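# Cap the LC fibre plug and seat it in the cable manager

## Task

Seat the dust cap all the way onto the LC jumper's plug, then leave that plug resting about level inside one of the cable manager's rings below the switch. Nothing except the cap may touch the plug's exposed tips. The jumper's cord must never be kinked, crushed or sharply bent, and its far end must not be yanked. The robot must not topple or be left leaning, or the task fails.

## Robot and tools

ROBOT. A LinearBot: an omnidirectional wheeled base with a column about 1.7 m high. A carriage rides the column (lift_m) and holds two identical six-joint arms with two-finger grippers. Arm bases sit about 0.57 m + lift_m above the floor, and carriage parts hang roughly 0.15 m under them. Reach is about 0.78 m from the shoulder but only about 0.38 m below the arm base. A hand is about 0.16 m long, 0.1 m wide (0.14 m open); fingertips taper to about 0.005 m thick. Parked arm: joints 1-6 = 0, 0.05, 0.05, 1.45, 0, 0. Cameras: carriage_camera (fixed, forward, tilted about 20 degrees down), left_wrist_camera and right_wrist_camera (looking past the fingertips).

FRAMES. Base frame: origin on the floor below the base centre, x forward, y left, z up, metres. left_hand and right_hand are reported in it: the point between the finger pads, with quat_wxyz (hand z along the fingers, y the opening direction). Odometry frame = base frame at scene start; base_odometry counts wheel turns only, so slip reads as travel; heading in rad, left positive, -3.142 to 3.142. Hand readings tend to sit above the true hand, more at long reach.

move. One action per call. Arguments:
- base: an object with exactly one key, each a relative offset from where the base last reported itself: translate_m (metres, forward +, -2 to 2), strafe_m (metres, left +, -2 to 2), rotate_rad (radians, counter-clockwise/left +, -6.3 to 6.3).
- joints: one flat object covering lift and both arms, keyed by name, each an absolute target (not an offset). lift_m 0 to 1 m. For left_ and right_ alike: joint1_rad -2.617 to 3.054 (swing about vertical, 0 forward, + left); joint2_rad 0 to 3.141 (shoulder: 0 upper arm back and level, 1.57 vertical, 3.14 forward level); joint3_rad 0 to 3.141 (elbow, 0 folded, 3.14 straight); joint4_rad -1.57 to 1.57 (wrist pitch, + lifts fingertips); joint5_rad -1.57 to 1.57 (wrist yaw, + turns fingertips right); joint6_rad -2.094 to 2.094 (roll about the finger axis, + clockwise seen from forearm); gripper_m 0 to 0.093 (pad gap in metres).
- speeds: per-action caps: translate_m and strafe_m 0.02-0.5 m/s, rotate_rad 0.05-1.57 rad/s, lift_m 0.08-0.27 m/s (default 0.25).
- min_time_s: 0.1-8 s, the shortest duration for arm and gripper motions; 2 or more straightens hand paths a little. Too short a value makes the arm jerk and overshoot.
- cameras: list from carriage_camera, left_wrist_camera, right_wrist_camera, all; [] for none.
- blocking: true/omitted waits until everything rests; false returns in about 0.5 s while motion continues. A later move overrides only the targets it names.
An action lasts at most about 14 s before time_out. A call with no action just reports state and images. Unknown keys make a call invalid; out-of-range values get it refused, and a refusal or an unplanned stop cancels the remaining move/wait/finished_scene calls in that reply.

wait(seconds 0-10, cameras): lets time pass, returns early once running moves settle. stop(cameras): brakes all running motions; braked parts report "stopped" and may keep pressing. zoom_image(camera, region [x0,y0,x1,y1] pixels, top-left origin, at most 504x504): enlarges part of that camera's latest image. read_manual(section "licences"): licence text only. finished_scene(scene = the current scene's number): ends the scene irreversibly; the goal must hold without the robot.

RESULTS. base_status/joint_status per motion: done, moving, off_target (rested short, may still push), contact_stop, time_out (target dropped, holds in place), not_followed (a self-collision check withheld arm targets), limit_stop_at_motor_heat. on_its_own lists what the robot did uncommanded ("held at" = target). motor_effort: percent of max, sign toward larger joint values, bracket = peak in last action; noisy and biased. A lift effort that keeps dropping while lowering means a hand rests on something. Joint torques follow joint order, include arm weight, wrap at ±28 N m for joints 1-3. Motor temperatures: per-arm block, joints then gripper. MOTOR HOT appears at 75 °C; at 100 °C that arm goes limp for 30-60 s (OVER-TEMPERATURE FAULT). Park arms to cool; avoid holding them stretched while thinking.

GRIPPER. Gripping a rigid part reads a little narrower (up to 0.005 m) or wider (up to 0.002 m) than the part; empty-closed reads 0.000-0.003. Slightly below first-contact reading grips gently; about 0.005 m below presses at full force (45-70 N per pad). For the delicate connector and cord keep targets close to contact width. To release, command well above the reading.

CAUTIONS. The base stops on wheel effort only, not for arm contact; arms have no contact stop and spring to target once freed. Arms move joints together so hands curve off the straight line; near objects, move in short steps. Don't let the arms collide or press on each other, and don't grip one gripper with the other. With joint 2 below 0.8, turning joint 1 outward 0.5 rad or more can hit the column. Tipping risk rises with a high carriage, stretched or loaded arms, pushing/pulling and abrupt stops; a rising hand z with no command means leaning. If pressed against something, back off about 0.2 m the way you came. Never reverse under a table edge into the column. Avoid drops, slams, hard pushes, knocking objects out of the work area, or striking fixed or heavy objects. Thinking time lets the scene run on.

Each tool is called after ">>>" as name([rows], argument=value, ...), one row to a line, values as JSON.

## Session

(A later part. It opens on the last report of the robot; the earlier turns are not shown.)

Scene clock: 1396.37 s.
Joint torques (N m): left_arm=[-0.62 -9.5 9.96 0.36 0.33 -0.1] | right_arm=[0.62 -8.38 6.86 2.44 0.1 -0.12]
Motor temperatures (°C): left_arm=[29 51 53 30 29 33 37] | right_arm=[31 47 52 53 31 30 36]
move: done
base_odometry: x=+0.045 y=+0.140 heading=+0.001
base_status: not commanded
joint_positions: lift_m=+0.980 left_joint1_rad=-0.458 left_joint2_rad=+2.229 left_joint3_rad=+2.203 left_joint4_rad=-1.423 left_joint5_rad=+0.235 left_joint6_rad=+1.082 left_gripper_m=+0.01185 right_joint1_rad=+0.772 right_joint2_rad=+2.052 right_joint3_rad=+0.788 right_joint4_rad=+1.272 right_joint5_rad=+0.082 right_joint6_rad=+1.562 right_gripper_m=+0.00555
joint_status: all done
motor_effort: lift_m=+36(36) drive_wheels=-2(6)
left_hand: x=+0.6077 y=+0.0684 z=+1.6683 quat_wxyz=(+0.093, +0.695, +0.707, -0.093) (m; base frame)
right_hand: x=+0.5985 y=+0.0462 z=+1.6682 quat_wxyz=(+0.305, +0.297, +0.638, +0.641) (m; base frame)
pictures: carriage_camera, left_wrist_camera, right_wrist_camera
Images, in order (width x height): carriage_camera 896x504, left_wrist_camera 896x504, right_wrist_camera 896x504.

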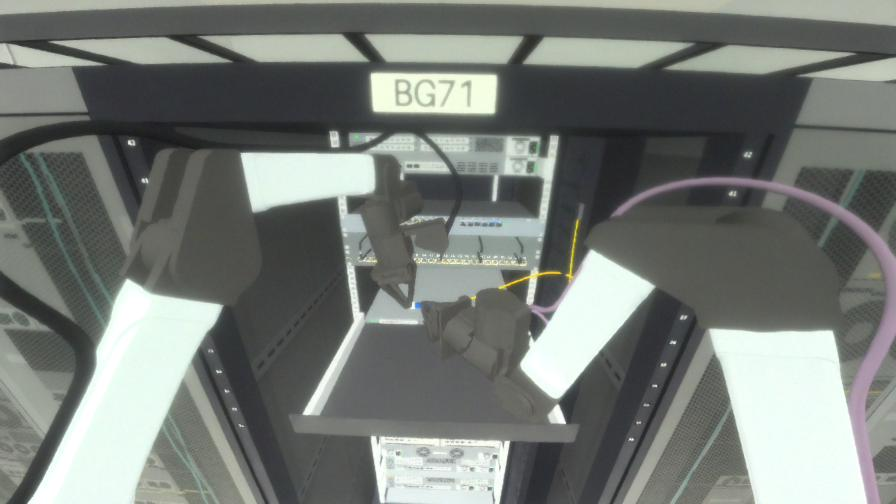

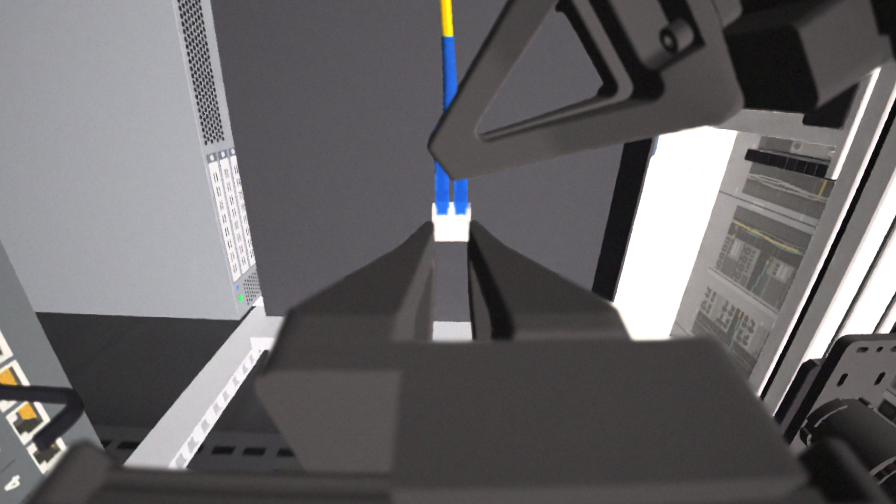

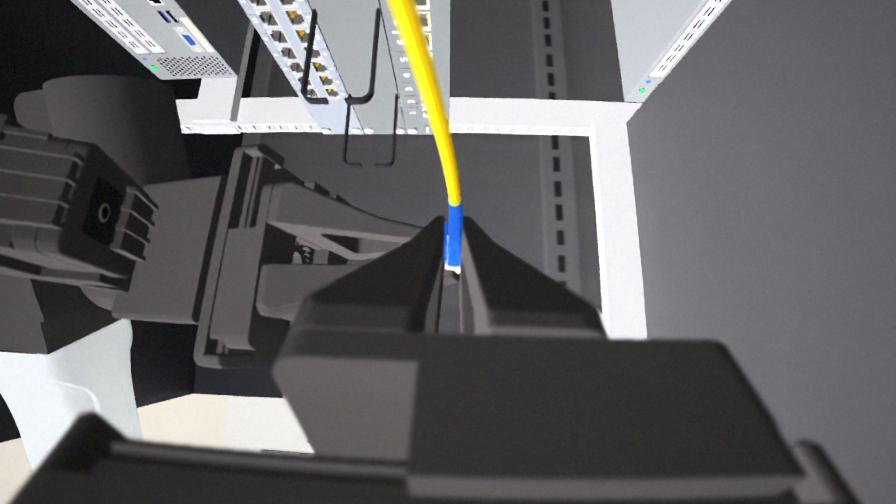

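>>> move(joints={"right_joint1_rad": 0.7936, "right_joint2_rad": 2.0819, "right_joint3_rad": 0.8303, "right_joint4_rad": 1.245, "right_joint5_rad": 0.1058}, min_time_s=2, cameras=["carriage_camera", "left_wrist_camera", "right_wrist_camera"])

>>> zoom_image(camera="carriage_camera", region=[390, 280, 450, 330])

>>> zoom_image(camera="left_wrist_camera", region=[390, 100, 510, 260])

>>> zoom_image(camera="right_wrist_camera", region=[390, 200, 510, 320])

Scene clock: 1413.23 s.
Joint torques (N m): left_arm=[-0.59 -9.5 10 0.36 0.45 -0.08] | right_arm=[0.95 -8.39 7.42 2.39 0.01 -0.12]
move: done
base_odometry: x=+0.045 y=+0.140 heading=+0.001
base_status: not commanded
joint_positions: lift_m=+0.980 left_joint1_rad=-0.458 left_joint2_rad=+2.229 left_joint3_rad=+2.203 left_joint4_rad=-1.424 left_joint5_rad=+0.221 left_joint6_rad=+1.081 left_gripper_m=+0.01185 right_joint1_rad=+0.784 right_joint2_rad=+2.062 right_joint3_rad=+0.805 right_joint4_rad=+1.265 right_joint5_rad=+0.106 right_joint6_rad=+1.562 right_gripper_m=+0.00555
joint_status: all done
motor_effort: lift_m=+36(36) drive_wheels=+4(7)
left_hand: x=+0.6087 y=+0.0706 z=+1.6677 quat_wxyz=(+0.091, +0.695, +0.708, -0.087) (m; base frame)
right_hand: x=+0.5994 y=+0.0502 z=+1.6675 quat_wxyz=(+0.309, +0.301, +0.637, +0.639) (m; base frame)
pictures: carriage_camera, left_wrist_camera, right_wrist_camera
Images, in order (width x height): carriage_camera 896x504, left_wrist_camera 896x504, right_wrist_camera 896x504.

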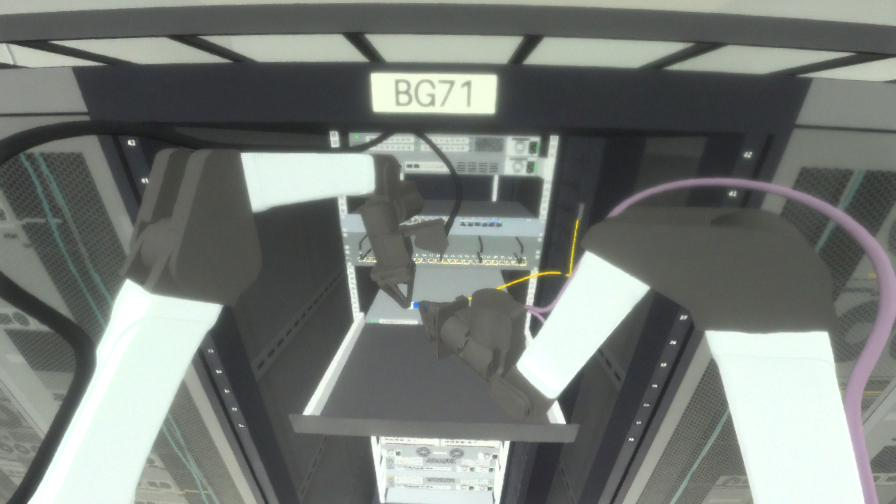

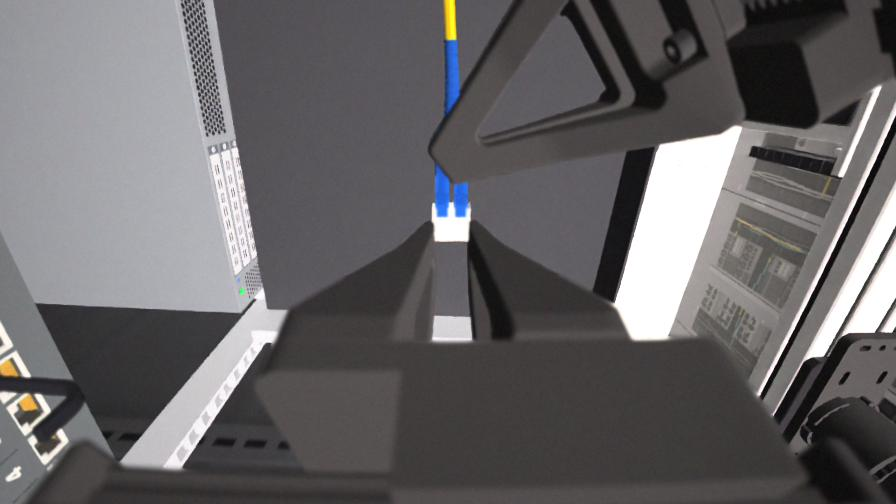

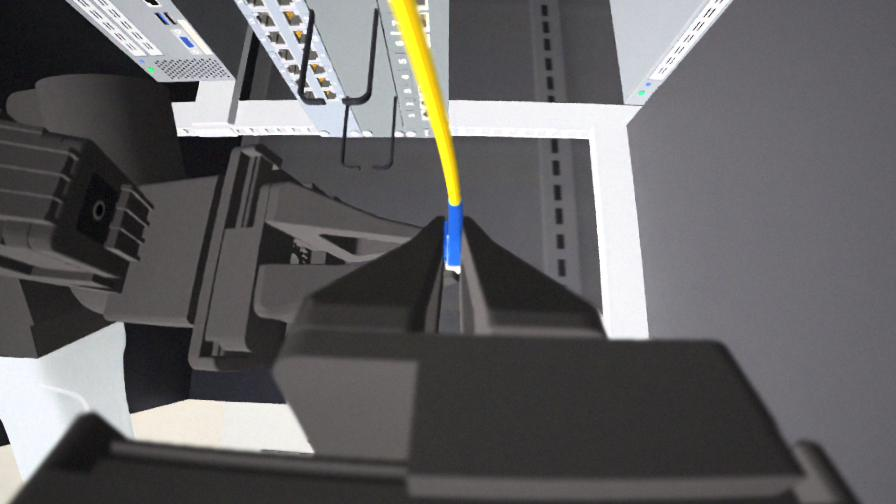

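Scaled by 8.400 from the camera's 896x504 image, which has a finer 1280x720 frame.

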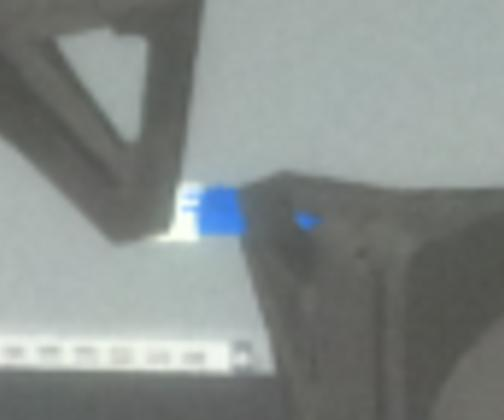

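Scaled by 3.150 from the camera's 896x504 image, which has a finer 1280x720 frame.

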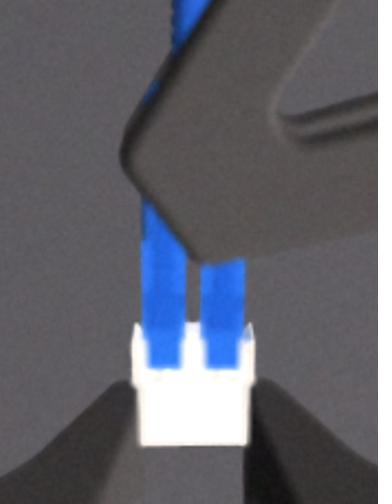

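Scaled by 4.200 from the camera's 896x504 image, which has a finer 1280x720 frame.

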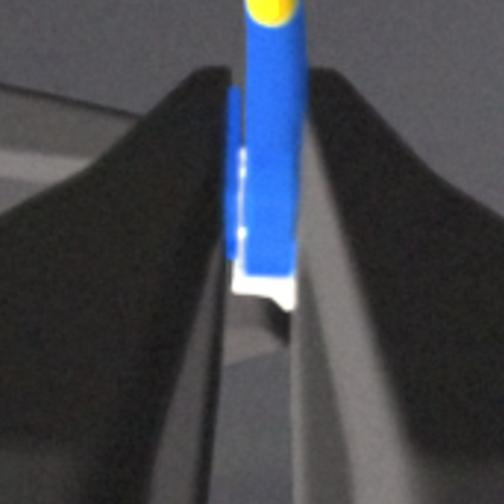

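>>> move(joints={"right_joint1_rad": 0.8094, "right_joint2_rad": 2.0952, "right_joint3_rad": 0.8558, "right_joint4_rad": 1.2328, "right_joint5_rad": 0.1216}, min_time_s=2, cameras=["carriage_camera", "left_wrist_camera", "right_wrist_camera"])

>>> zoom_image(camera="carriage_camera", region=[390, 280, 450, 330])

>>> zoom_image(camera="left_wrist_camera", region=[390, 100, 510, 260])

>>> zoom_image(camera="right_wrist_camera", region=[390, 200, 510, 320])

Scene clock: 1432.83 s.
Joint torques (N m): left_arm=[-0.62 -9.48 9.99 0.36 0.6 -0.09] | right_arm=[1.16 -8.5 7.75 2.38 -0.08 -0.12]
move: done
base_odometry: x=+0.045 y=+0.140 heading=+0.001
base_status: not commanded
joint_positions: lift_m=+0.980 left_joint1_rad=-0.458 left_joint2_rad=+2.229 left_joint3_rad=+2.203 left_joint4_rad=-1.424 left_joint5_rad=+0.203 left_joint6_rad=+1.081 left_gripper_m=+0.01185 right_joint1_rad=+0.797 right_joint2_rad=+2.075 right_joint3_rad=+0.827 right_joint4_rad=+1.253 right_joint5_rad=+0.128 right_joint6_rad=+1.562 right_gripper_m=+0.00555
joint_status: all done
motor_effort: lift_m=+36(36) drive_wheels=+0(7)
left_hand: x=+0.6101 y=+0.0733 z=+1.6670 quat_wxyz=(+0.088, +0.695, +0.709, -0.078) (m; base frame)
right_hand: x=+0.6006 y=+0.0558 z=+1.6669 quat_wxyz=(+0.312, +0.305, +0.636, +0.637) (m; base frame)
pictures: carriage_camera, left_wrist_camera, right_wrist_camera
Images, in order (width x height): carriage_camera 896x504, left_wrist_camera 896x504, right_wrist_camera 896x504.

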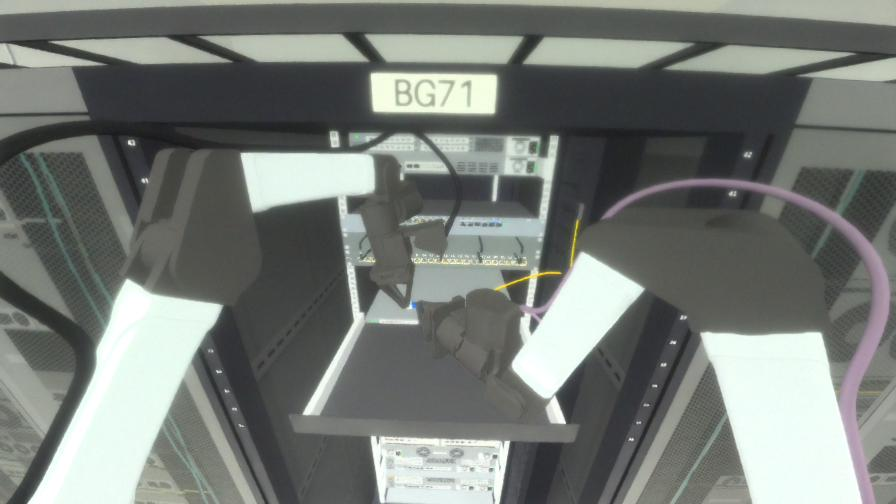

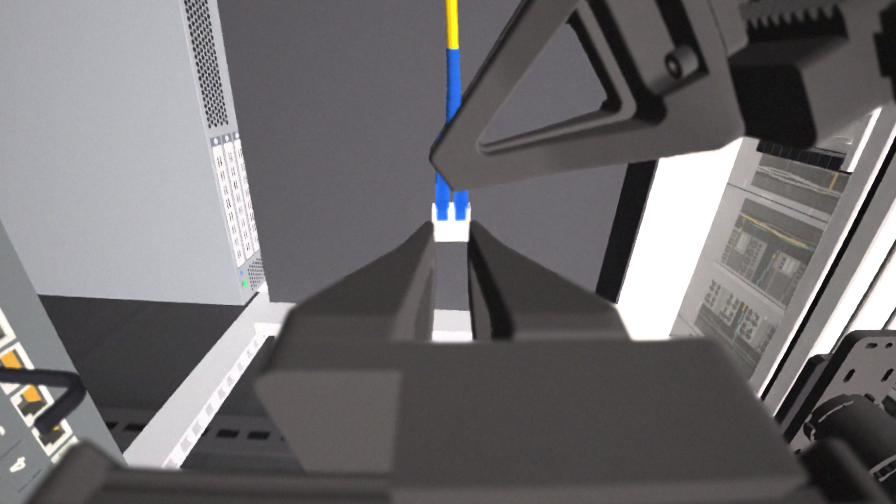

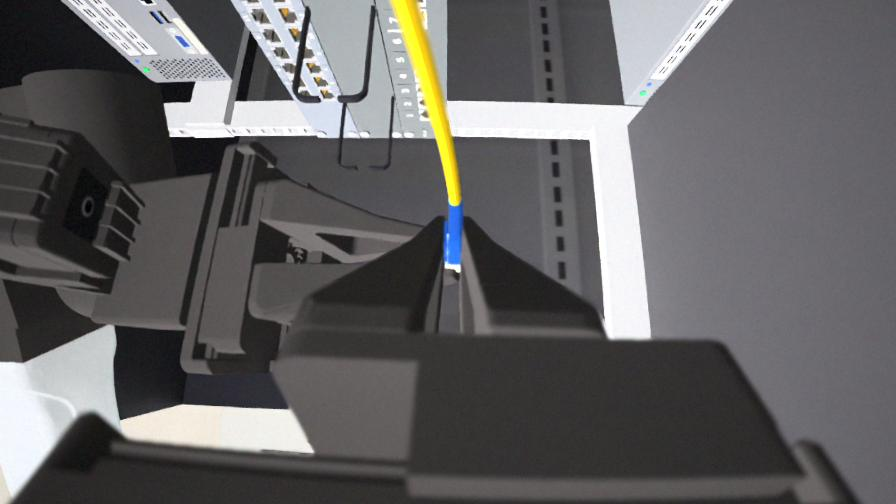

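Scaled by 8.400 from the camera's 896x504 image, which has a finer 1280x720 frame.

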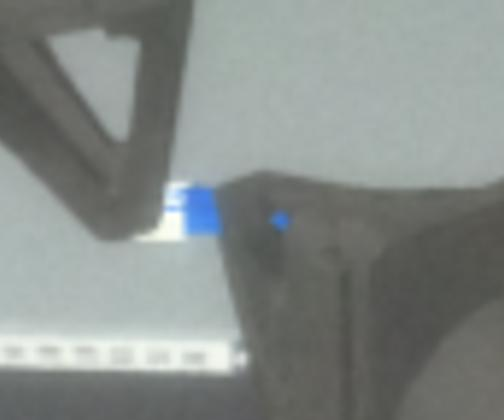

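Scaled by 3.150 from the camera's 896x504 image, which has a finer 1280x720 frame.

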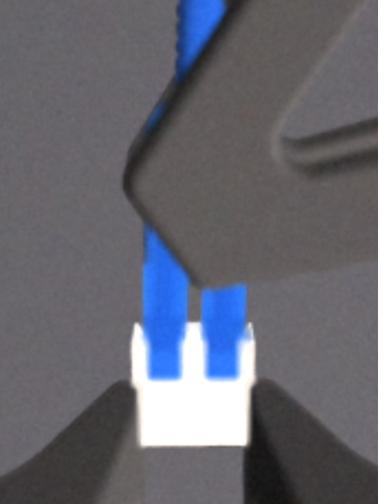

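Scaled by 4.200 from the camera's 896x504 image, which has a finer 1280x720 frame.

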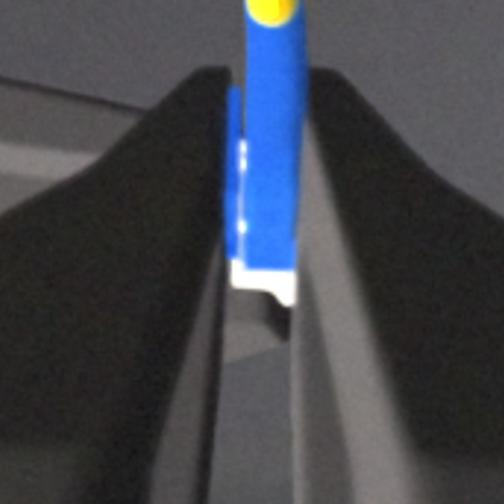

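>>> move(joints={"left_joint5_rad": 0.29, "right_joint5_rad": 0.10, "right_joint1_rad": 0.815}, min_time_s=1.5, cameras=["carriage_camera", "left_wrist_camera", "right_wrist_camera"])

>>> zoom_image(camera="carriage_camera", region=[390, 280, 450, 330])

>>> zoom_image(camera="left_wrist_camera", region=[390, 100, 510, 260])

>>> zoom_image(camera="right_wrist_camera", region=[390, 200, 510, 320])

Scene clock: 1443.83 s.
Joint torques (N m): left_arm=[-0.84 -9.46 10 0.38 0.95 -0.08] | right_arm=[1.57 -8.51 7.72 2.38 -0.3 -0.12]
move: off_target
base_odometry: x=+0.045 y=+0.140 heading=+0.001
base_status: not commanded
joint_positions: lift_m=+0.980 left_joint1_rad=-0.455 left_joint2_rad=+2.229 left_joint3_rad=+2.203 left_joint4_rad=-1.427 left_joint5_rad=+0.210 left_joint6_rad=+1.081 left_gripper_m=+0.01185 right_joint1_rad=+0.799 right_joint2_rad=+2.075 right_joint3_rad=+0.827 right_joint4_rad=+1.253 right_joint5_rad=+0.128 right_joint6_rad=+1.562 right_gripper_m=+0.00555
joint_status: left_joint5_rad off_target (ended at +0.210, target +0.290); right_joint5_rad off_target (ended at +0.128, target +0.100); the others done
motor_effort: lift_m=+36(36) drive_wheels=+4(5)
left_hand: x=+0.6096 y=+0.0736 z=+1.6672 quat_wxyz=(+0.088, +0.694, +0.710, -0.082) (m; base frame)
right_hand: x=+0.5999 y=+0.0566 z=+1.6669 quat_wxyz=(+0.311, +0.304, +0.636, +0.637) (m; base frame)
pictures: carriage_camera, left_wrist_camera, right_wrist_camera
Images, in order (width x height): carriage_camera 896x504, left_wrist_camera 896x504, right_wrist_camera 896x504.

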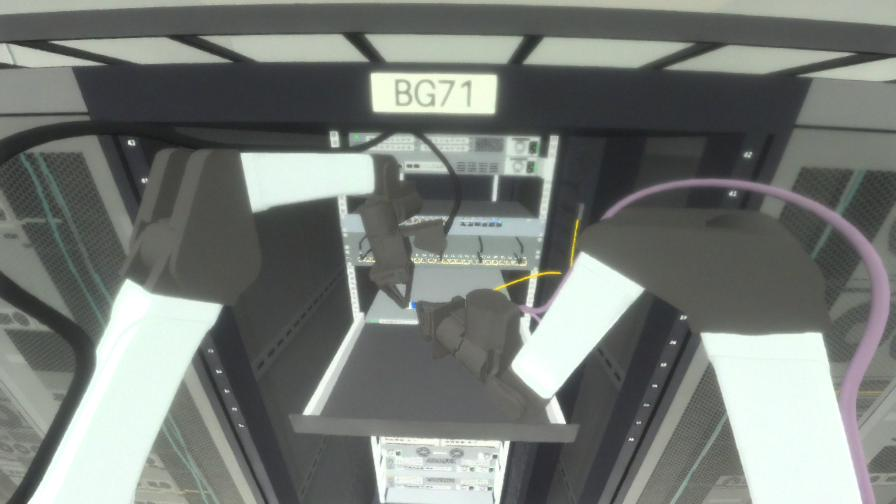

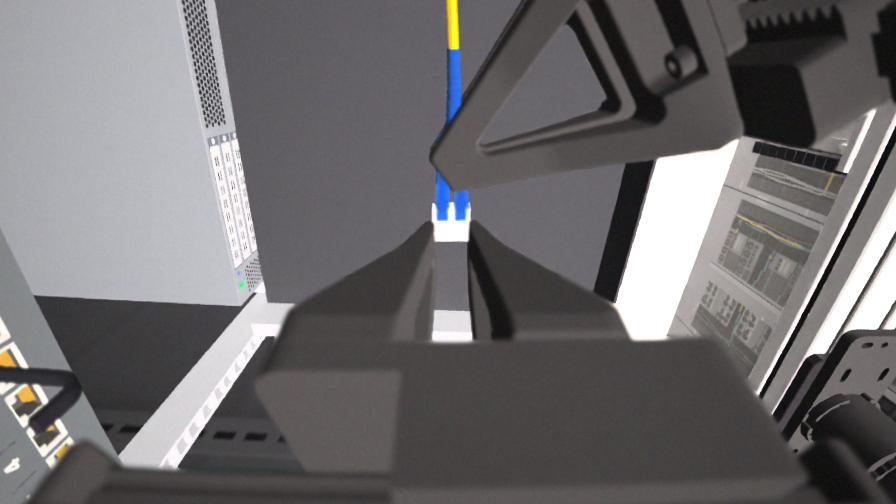

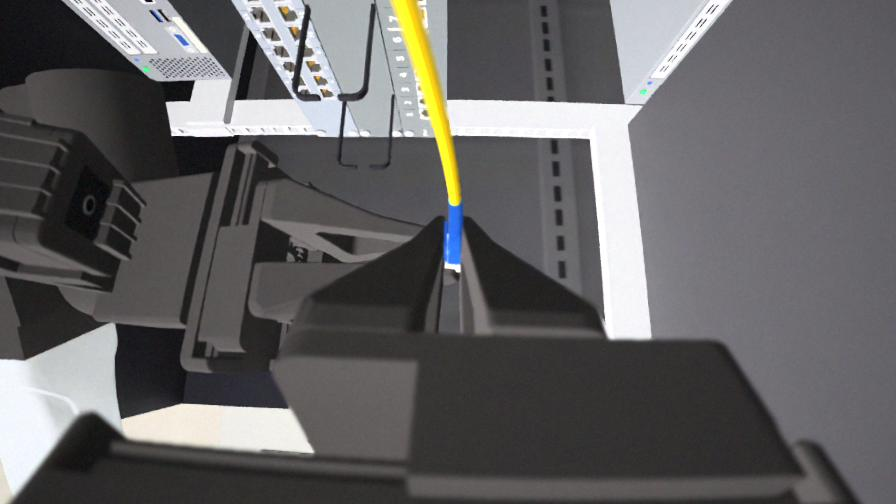

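Scaled by 8.400 from the camera's 896x504 image, which has a finer 1280x720 frame.

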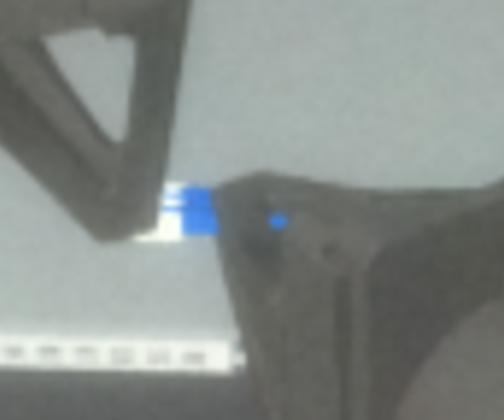

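Scaled by 3.150 from the camera's 896x504 image, which has a finer 1280x720 frame.

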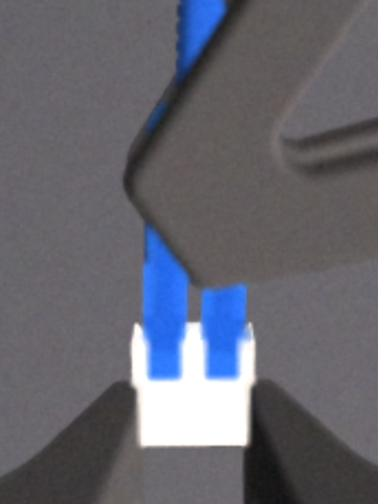

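Scaled by 4.200 from the camera's 896x504 image, which has a finer 1280x720 frame.

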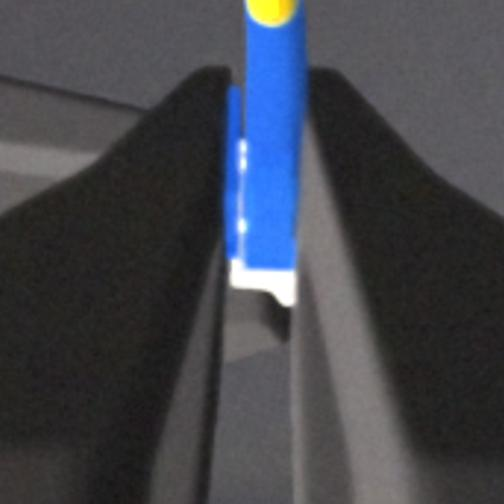

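>>> move(joints={"left_joint5_rad": 0.36, "left_joint1_rad": -0.48, "right_joint5_rad": 0.06, "right_joint1_rad": 0.84}, min_time_s=1.5, cameras=["carriage_camera", "left_wrist_camera", "right_wrist_camera"])

>>> zoom_image(camera="carriage_camera", region=[390, 280, 450, 330])

>>> zoom_image(camera="left_wrist_camera", region=[390, 100, 510, 260])

>>> zoom_image(camera="right_wrist_camera", region=[390, 200, 510, 320])

Scene clock: 1462.40 s.
Joint torques (N m): left_arm=[-2.29 -9.44 9.95 0.54 1.53 -0.08] | right_arm=[3.02 -8.5 7.73 2.38 -0.72 -0.12]
move: off_target
base_odometry: x=+0.045 y=+0.140 heading=+0.001
base_status: not commanded
joint_positions: lift_m=+0.980 left_joint1_rad=-0.451 left_joint2_rad=+2.229 left_joint3_rad=+2.203 left_joint4_rad=-1.446 left_joint5_rad=+0.218 left_joint6_rad=+1.081 left_gripper_m=+0.01185 right_joint1_rad=+0.809 right_joint2_rad=+2.075 right_joint3_rad=+0.827 right_joint4_rad=+1.253 right_joint5_rad=+0.128 right_joint6_rad=+1.562 right_gripper_m=+0.00555
joint_status: left_joint1_rad off_target (ended at -0.451, target -0.480); left_joint5_rad off_target (ended at +0.218, target +0.360); right_joint1_rad off_target (ended at +0.810, target +0.840); right_joint5_rad off_target (ended at +0.128, target +0.060)
motor_effort: lift_m=+36(36) drive_wheels=+4(5)
left_hand: x=+0.6058 y=+0.0761 z=+1.6670 quat_wxyz=(+0.080, +0.692, +0.712, -0.088) (m; base frame)
right_hand: x=+0.5962 y=+0.0605 z=+1.6668 quat_wxyz=(+0.308, +0.301, +0.638, +0.639) (m; base frame)
pictures: carriage_camera, left_wrist_camera, right_wrist_camera
Images, in order (width x height): carriage_camera 896x504, left_wrist_camera 896x504, right_wrist_camera 896x504.

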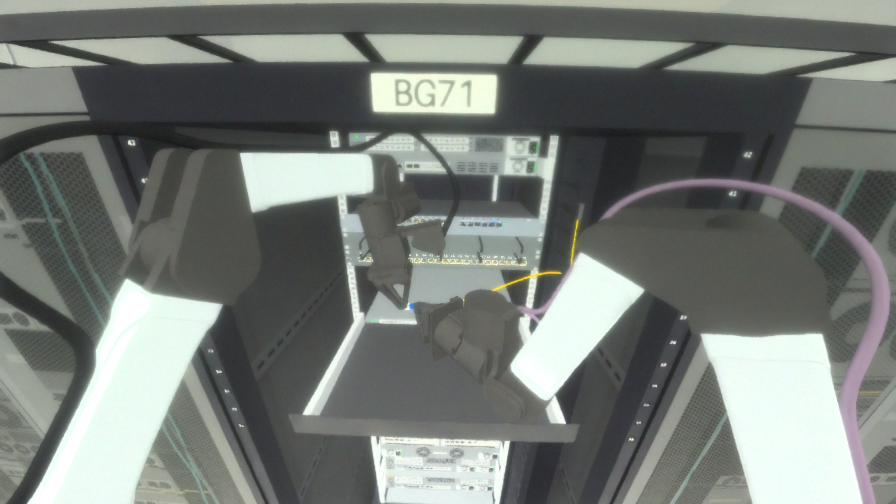

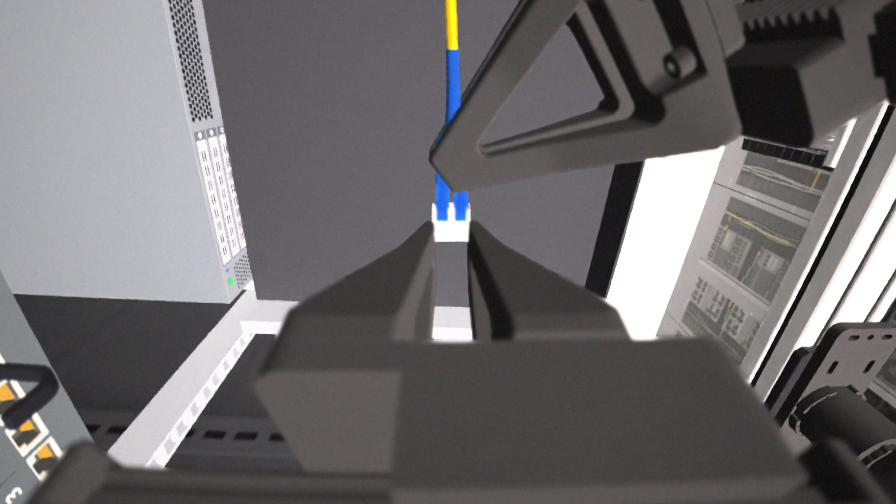

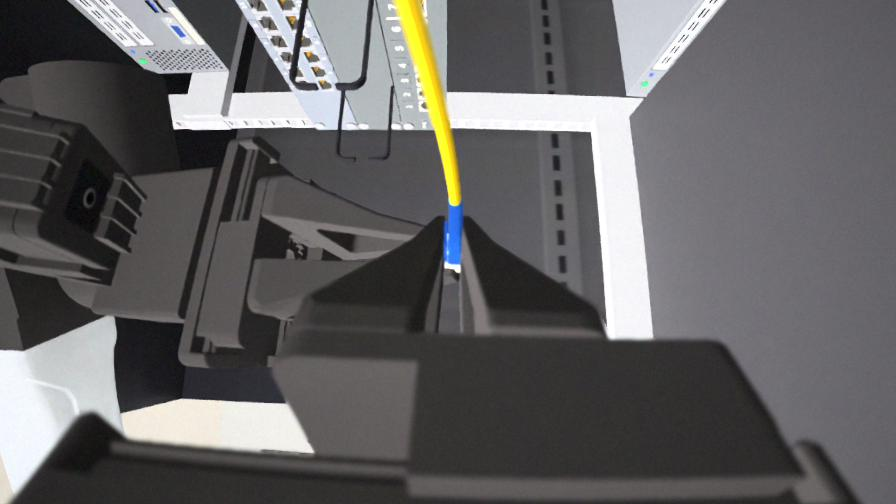

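Scaled by 8.400 from the camera's 896x504 image, which has a finer 1280x720 frame.

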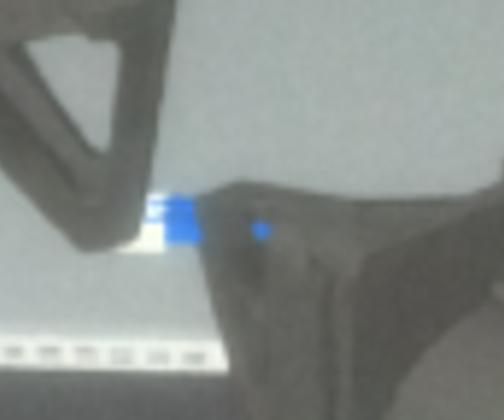

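Scaled by 3.150 from the camera's 896x504 image, which has a finer 1280x720 frame.

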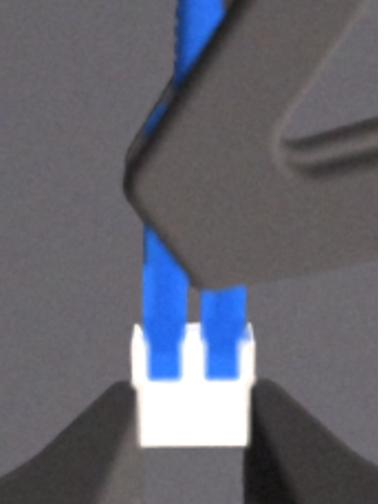

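Scaled by 4.200 from the camera's 896x504 image, which has a finer 1280x720 frame.

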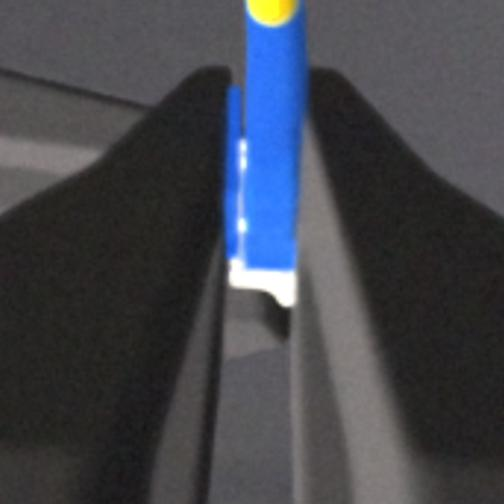

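>>> move(joints={"left_joint5_rad": 0.48, "left_joint1_rad": -0.52, "right_joint5_rad": 0.0, "right_joint1_rad": 0.885}, min_time_s=1.5, cameras=["carriage_camera", "left_wrist_camera", "right_wrist_camera"])

>>> zoom_image(camera="left_wrist_camera", region=[390, 100, 510, 260])

>>> zoom_image(camera="right_wrist_camera", region=[390, 200, 510, 320])

Scene clock: 1479.93 s.
Joint torques (N m): left_arm=[-5.55 -9.4 9.91 0.79 2.62 -0.07] | right_arm=[5.63 -8.47 7.72 2.4 -1.44 -0.13]
Motor temperatures (°C): left_arm=[30 53 55 31 33 33 37] | right_arm=[32 45 52 51 32 30 36]
move: off_target
base_odometry: x=+0.045 y=+0.140 heading=+0.001
base_status: not commanded
joint_positions: lift_m=+0.980 left_joint1_rad=-0.451 left_joint2_rad=+2.229 left_joint3_rad=+2.203 left_joint4_rad=-1.475 left_joint5_rad=+0.219 left_joint6_rad=+1.081 left_gripper_m=+0.01185 right_joint1_rad=+0.829 right_joint2_rad=+2.075 right_joint3_rad=+0.827 right_joint4_rad=+1.251 right_joint5_rad=+0.136 right_joint6_rad=+1.562 right_gripper_m=+0.00555
joint_status: left_joint1_rad off_target (ended at -0.451, target -0.520); left_joint5_rad off_target (ended at +0.219, target +0.480); right_joint1_rad off_target (ended at +0.829, target +0.885); right_joint5_rad off_target (ended at +0.136, target +0.000)
motor_effort: lift_m=+36(36) drive_wheels=+1(8)
left_hand: x=+0.5994 y=+0.0790 z=+1.6664 quat_wxyz=(+0.067, +0.691, +0.713, -0.093) (m; base frame)
right_hand: x=+0.5898 y=+0.0668 z=+1.6663 quat_wxyz=(+0.304, +0.297, +0.640, +0.640) (m; base frame)
pictures: carriage_camera, left_wrist_camera, right_wrist_camera
Images, in order (width x height): carriage_camera 896x504, left_wrist_camera 896x504, right_wrist_camera 896x504.

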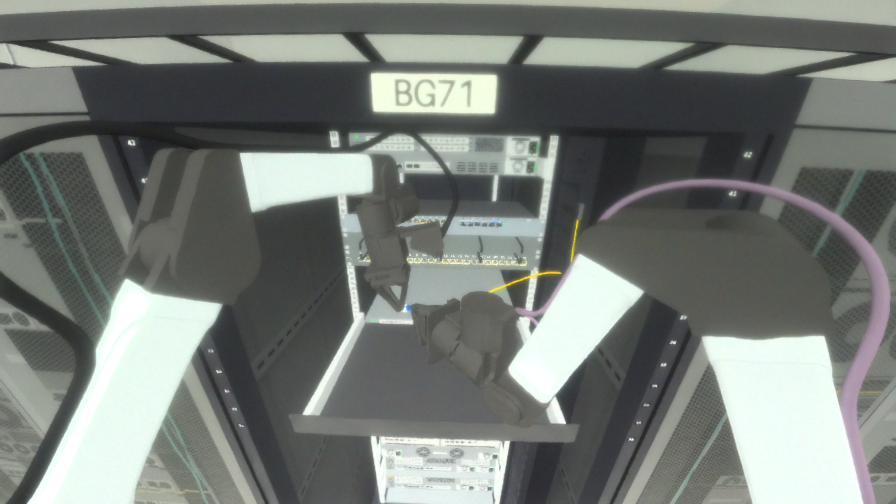

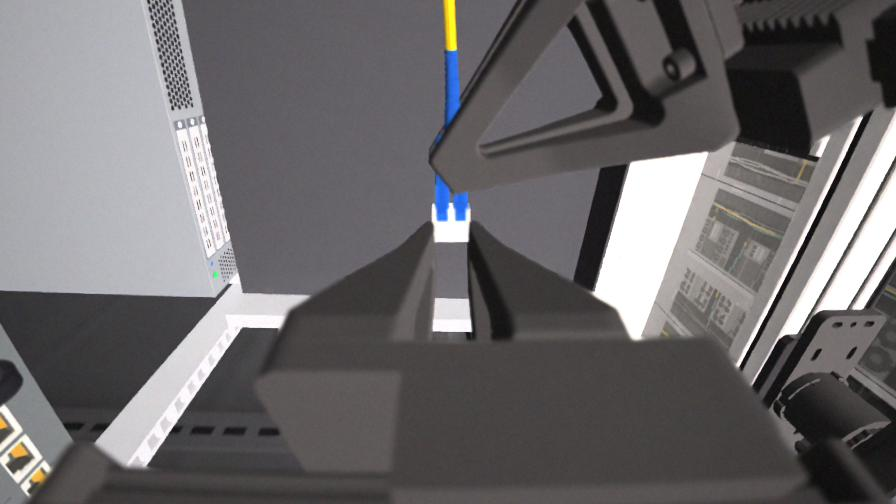

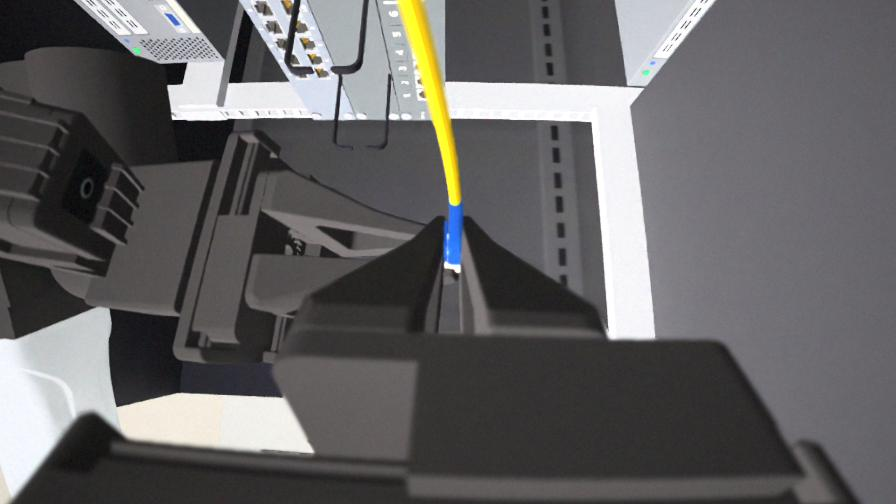

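Scaled by 3.150 from the camera's 896x504 image, which has a finer 1280x720 frame.

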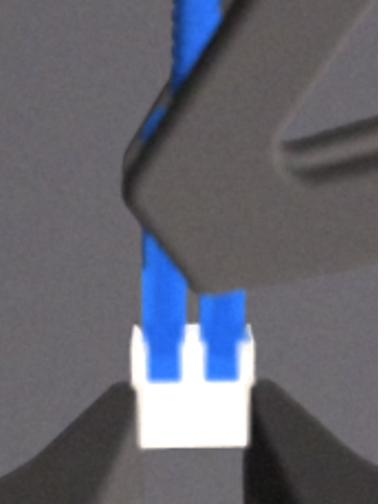

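Scaled by 4.200 from the camera's 896x504 image, which has a finer 1280x720 frame.

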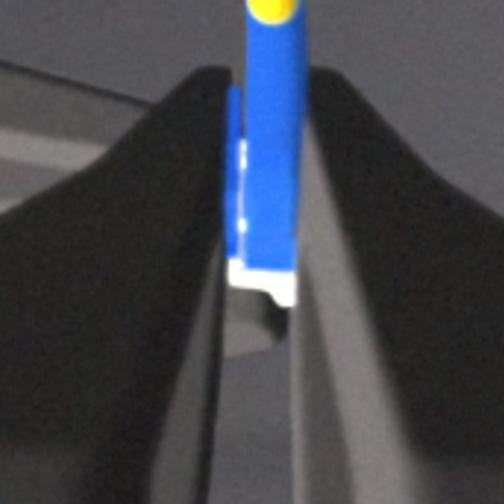

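>>> move(joints={"left_joint5_rad": 0.225, "left_joint1_rad": -0.453, "right_joint5_rad": 0.136, "right_joint1_rad": 0.831}, min_time_s=1.5, cameras=["carriage_camera", "left_wrist_camera", "right_wrist_camera"])

>>> zoom_image(camera="left_wrist_camera", region=[390, 0, 550, 260])

>>> zoom_image(camera="carriage_camera", region=[390, 270, 460, 330])

Scene clock: 1507.87 s.
Joint torques (N m): left_arm=[-0.31 -9.44 9.88 0.75 0.43 -0.08] | right_arm=[0.18 -8.49 7.72 2.41 -0.2 -0.13]
Motor temperatures (°C): left_arm=[32 54 55 31 40 33 37] | right_arm=[33 45 52 51 33 30 36]
move: done
base_odometry: x=+0.045 y=+0.140 heading=+0.001
base_status: not commanded
joint_positions: lift_m=+0.980 left_joint1_rad=-0.449 left_joint2_rad=+2.229 left_joint3_rad=+2.203 left_joint4_rad=-1.468 left_joint5_rad=+0.203 left_joint6_rad=+1.081 left_gripper_m=+0.01185 right_joint1_rad=+0.829 right_joint2_rad=+2.075 right_joint3_rad=+0.827 right_joint4_rad=+1.250 right_joint5_rad=+0.155 right_joint6_rad=+1.562 right_gripper_m=+0.00555
joint_status: all done
motor_effort: lift_m=+36(36) drive_wheels=+4(6)
left_hand: x=+0.6024 y=+0.0816 z=+1.6660 quat_wxyz=(+0.067, +0.691, +0.715, -0.084) (m; base frame)
right_hand: x=+0.5919 y=+0.0643 z=+1.6660 quat_wxyz=(+0.309, +0.304, +0.638, +0.637) (m; base frame)
pictures: carriage_camera, left_wrist_camera, right_wrist_camera
Images, in order (width x height): carriage_camera 896x504, left_wrist_camera 896x504, right_wrist_camera 896x504.

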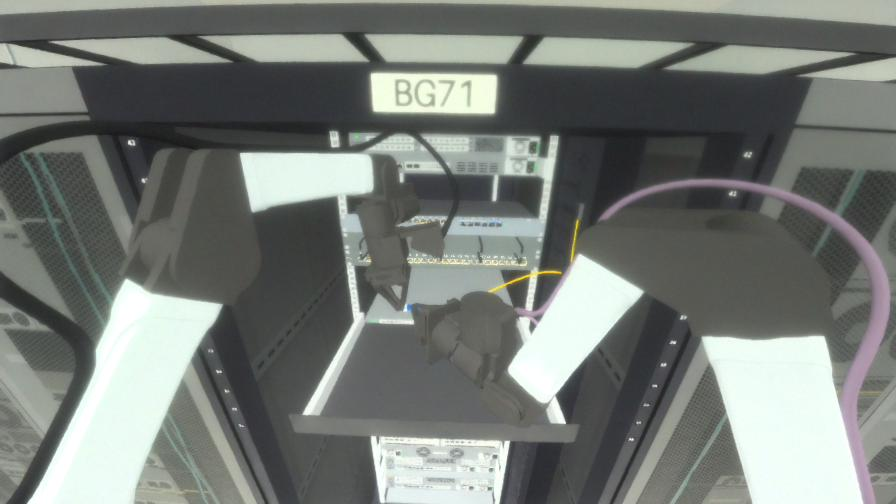

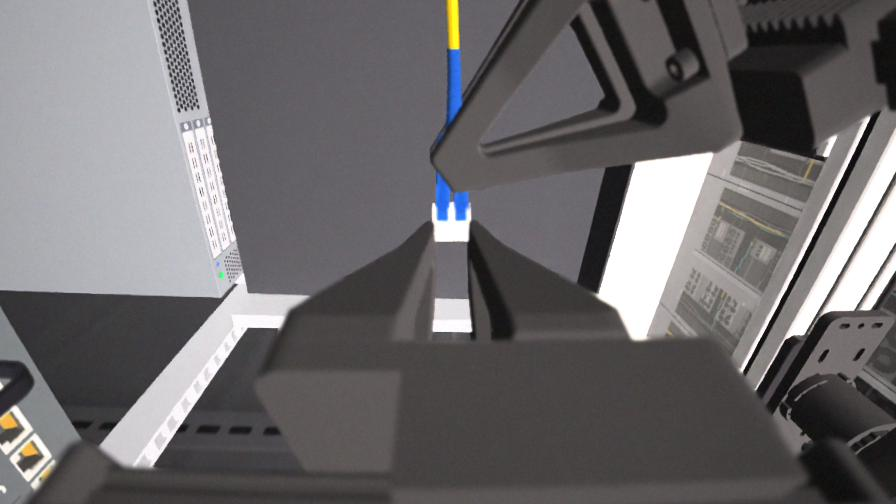

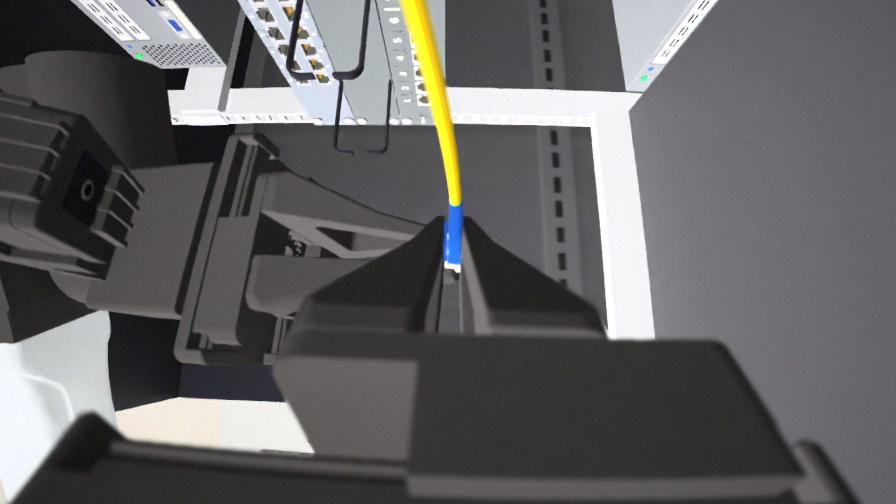

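Scaled by 1.938 from the camera's 896x504 image, which has a finer 1280x720 frame.

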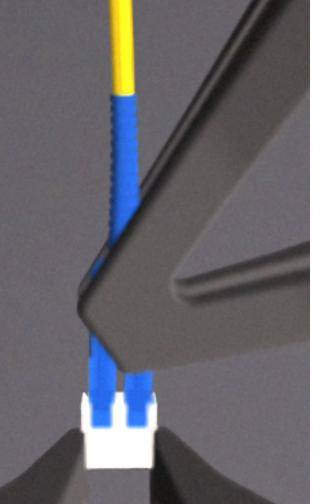

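Scaled by 7.200 from the camera's 896x504 image, which has a finer 1280x720 frame.

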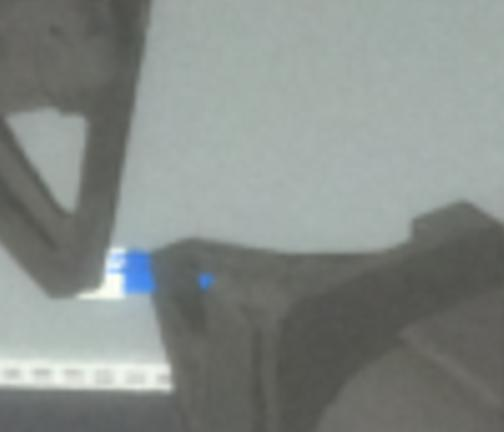

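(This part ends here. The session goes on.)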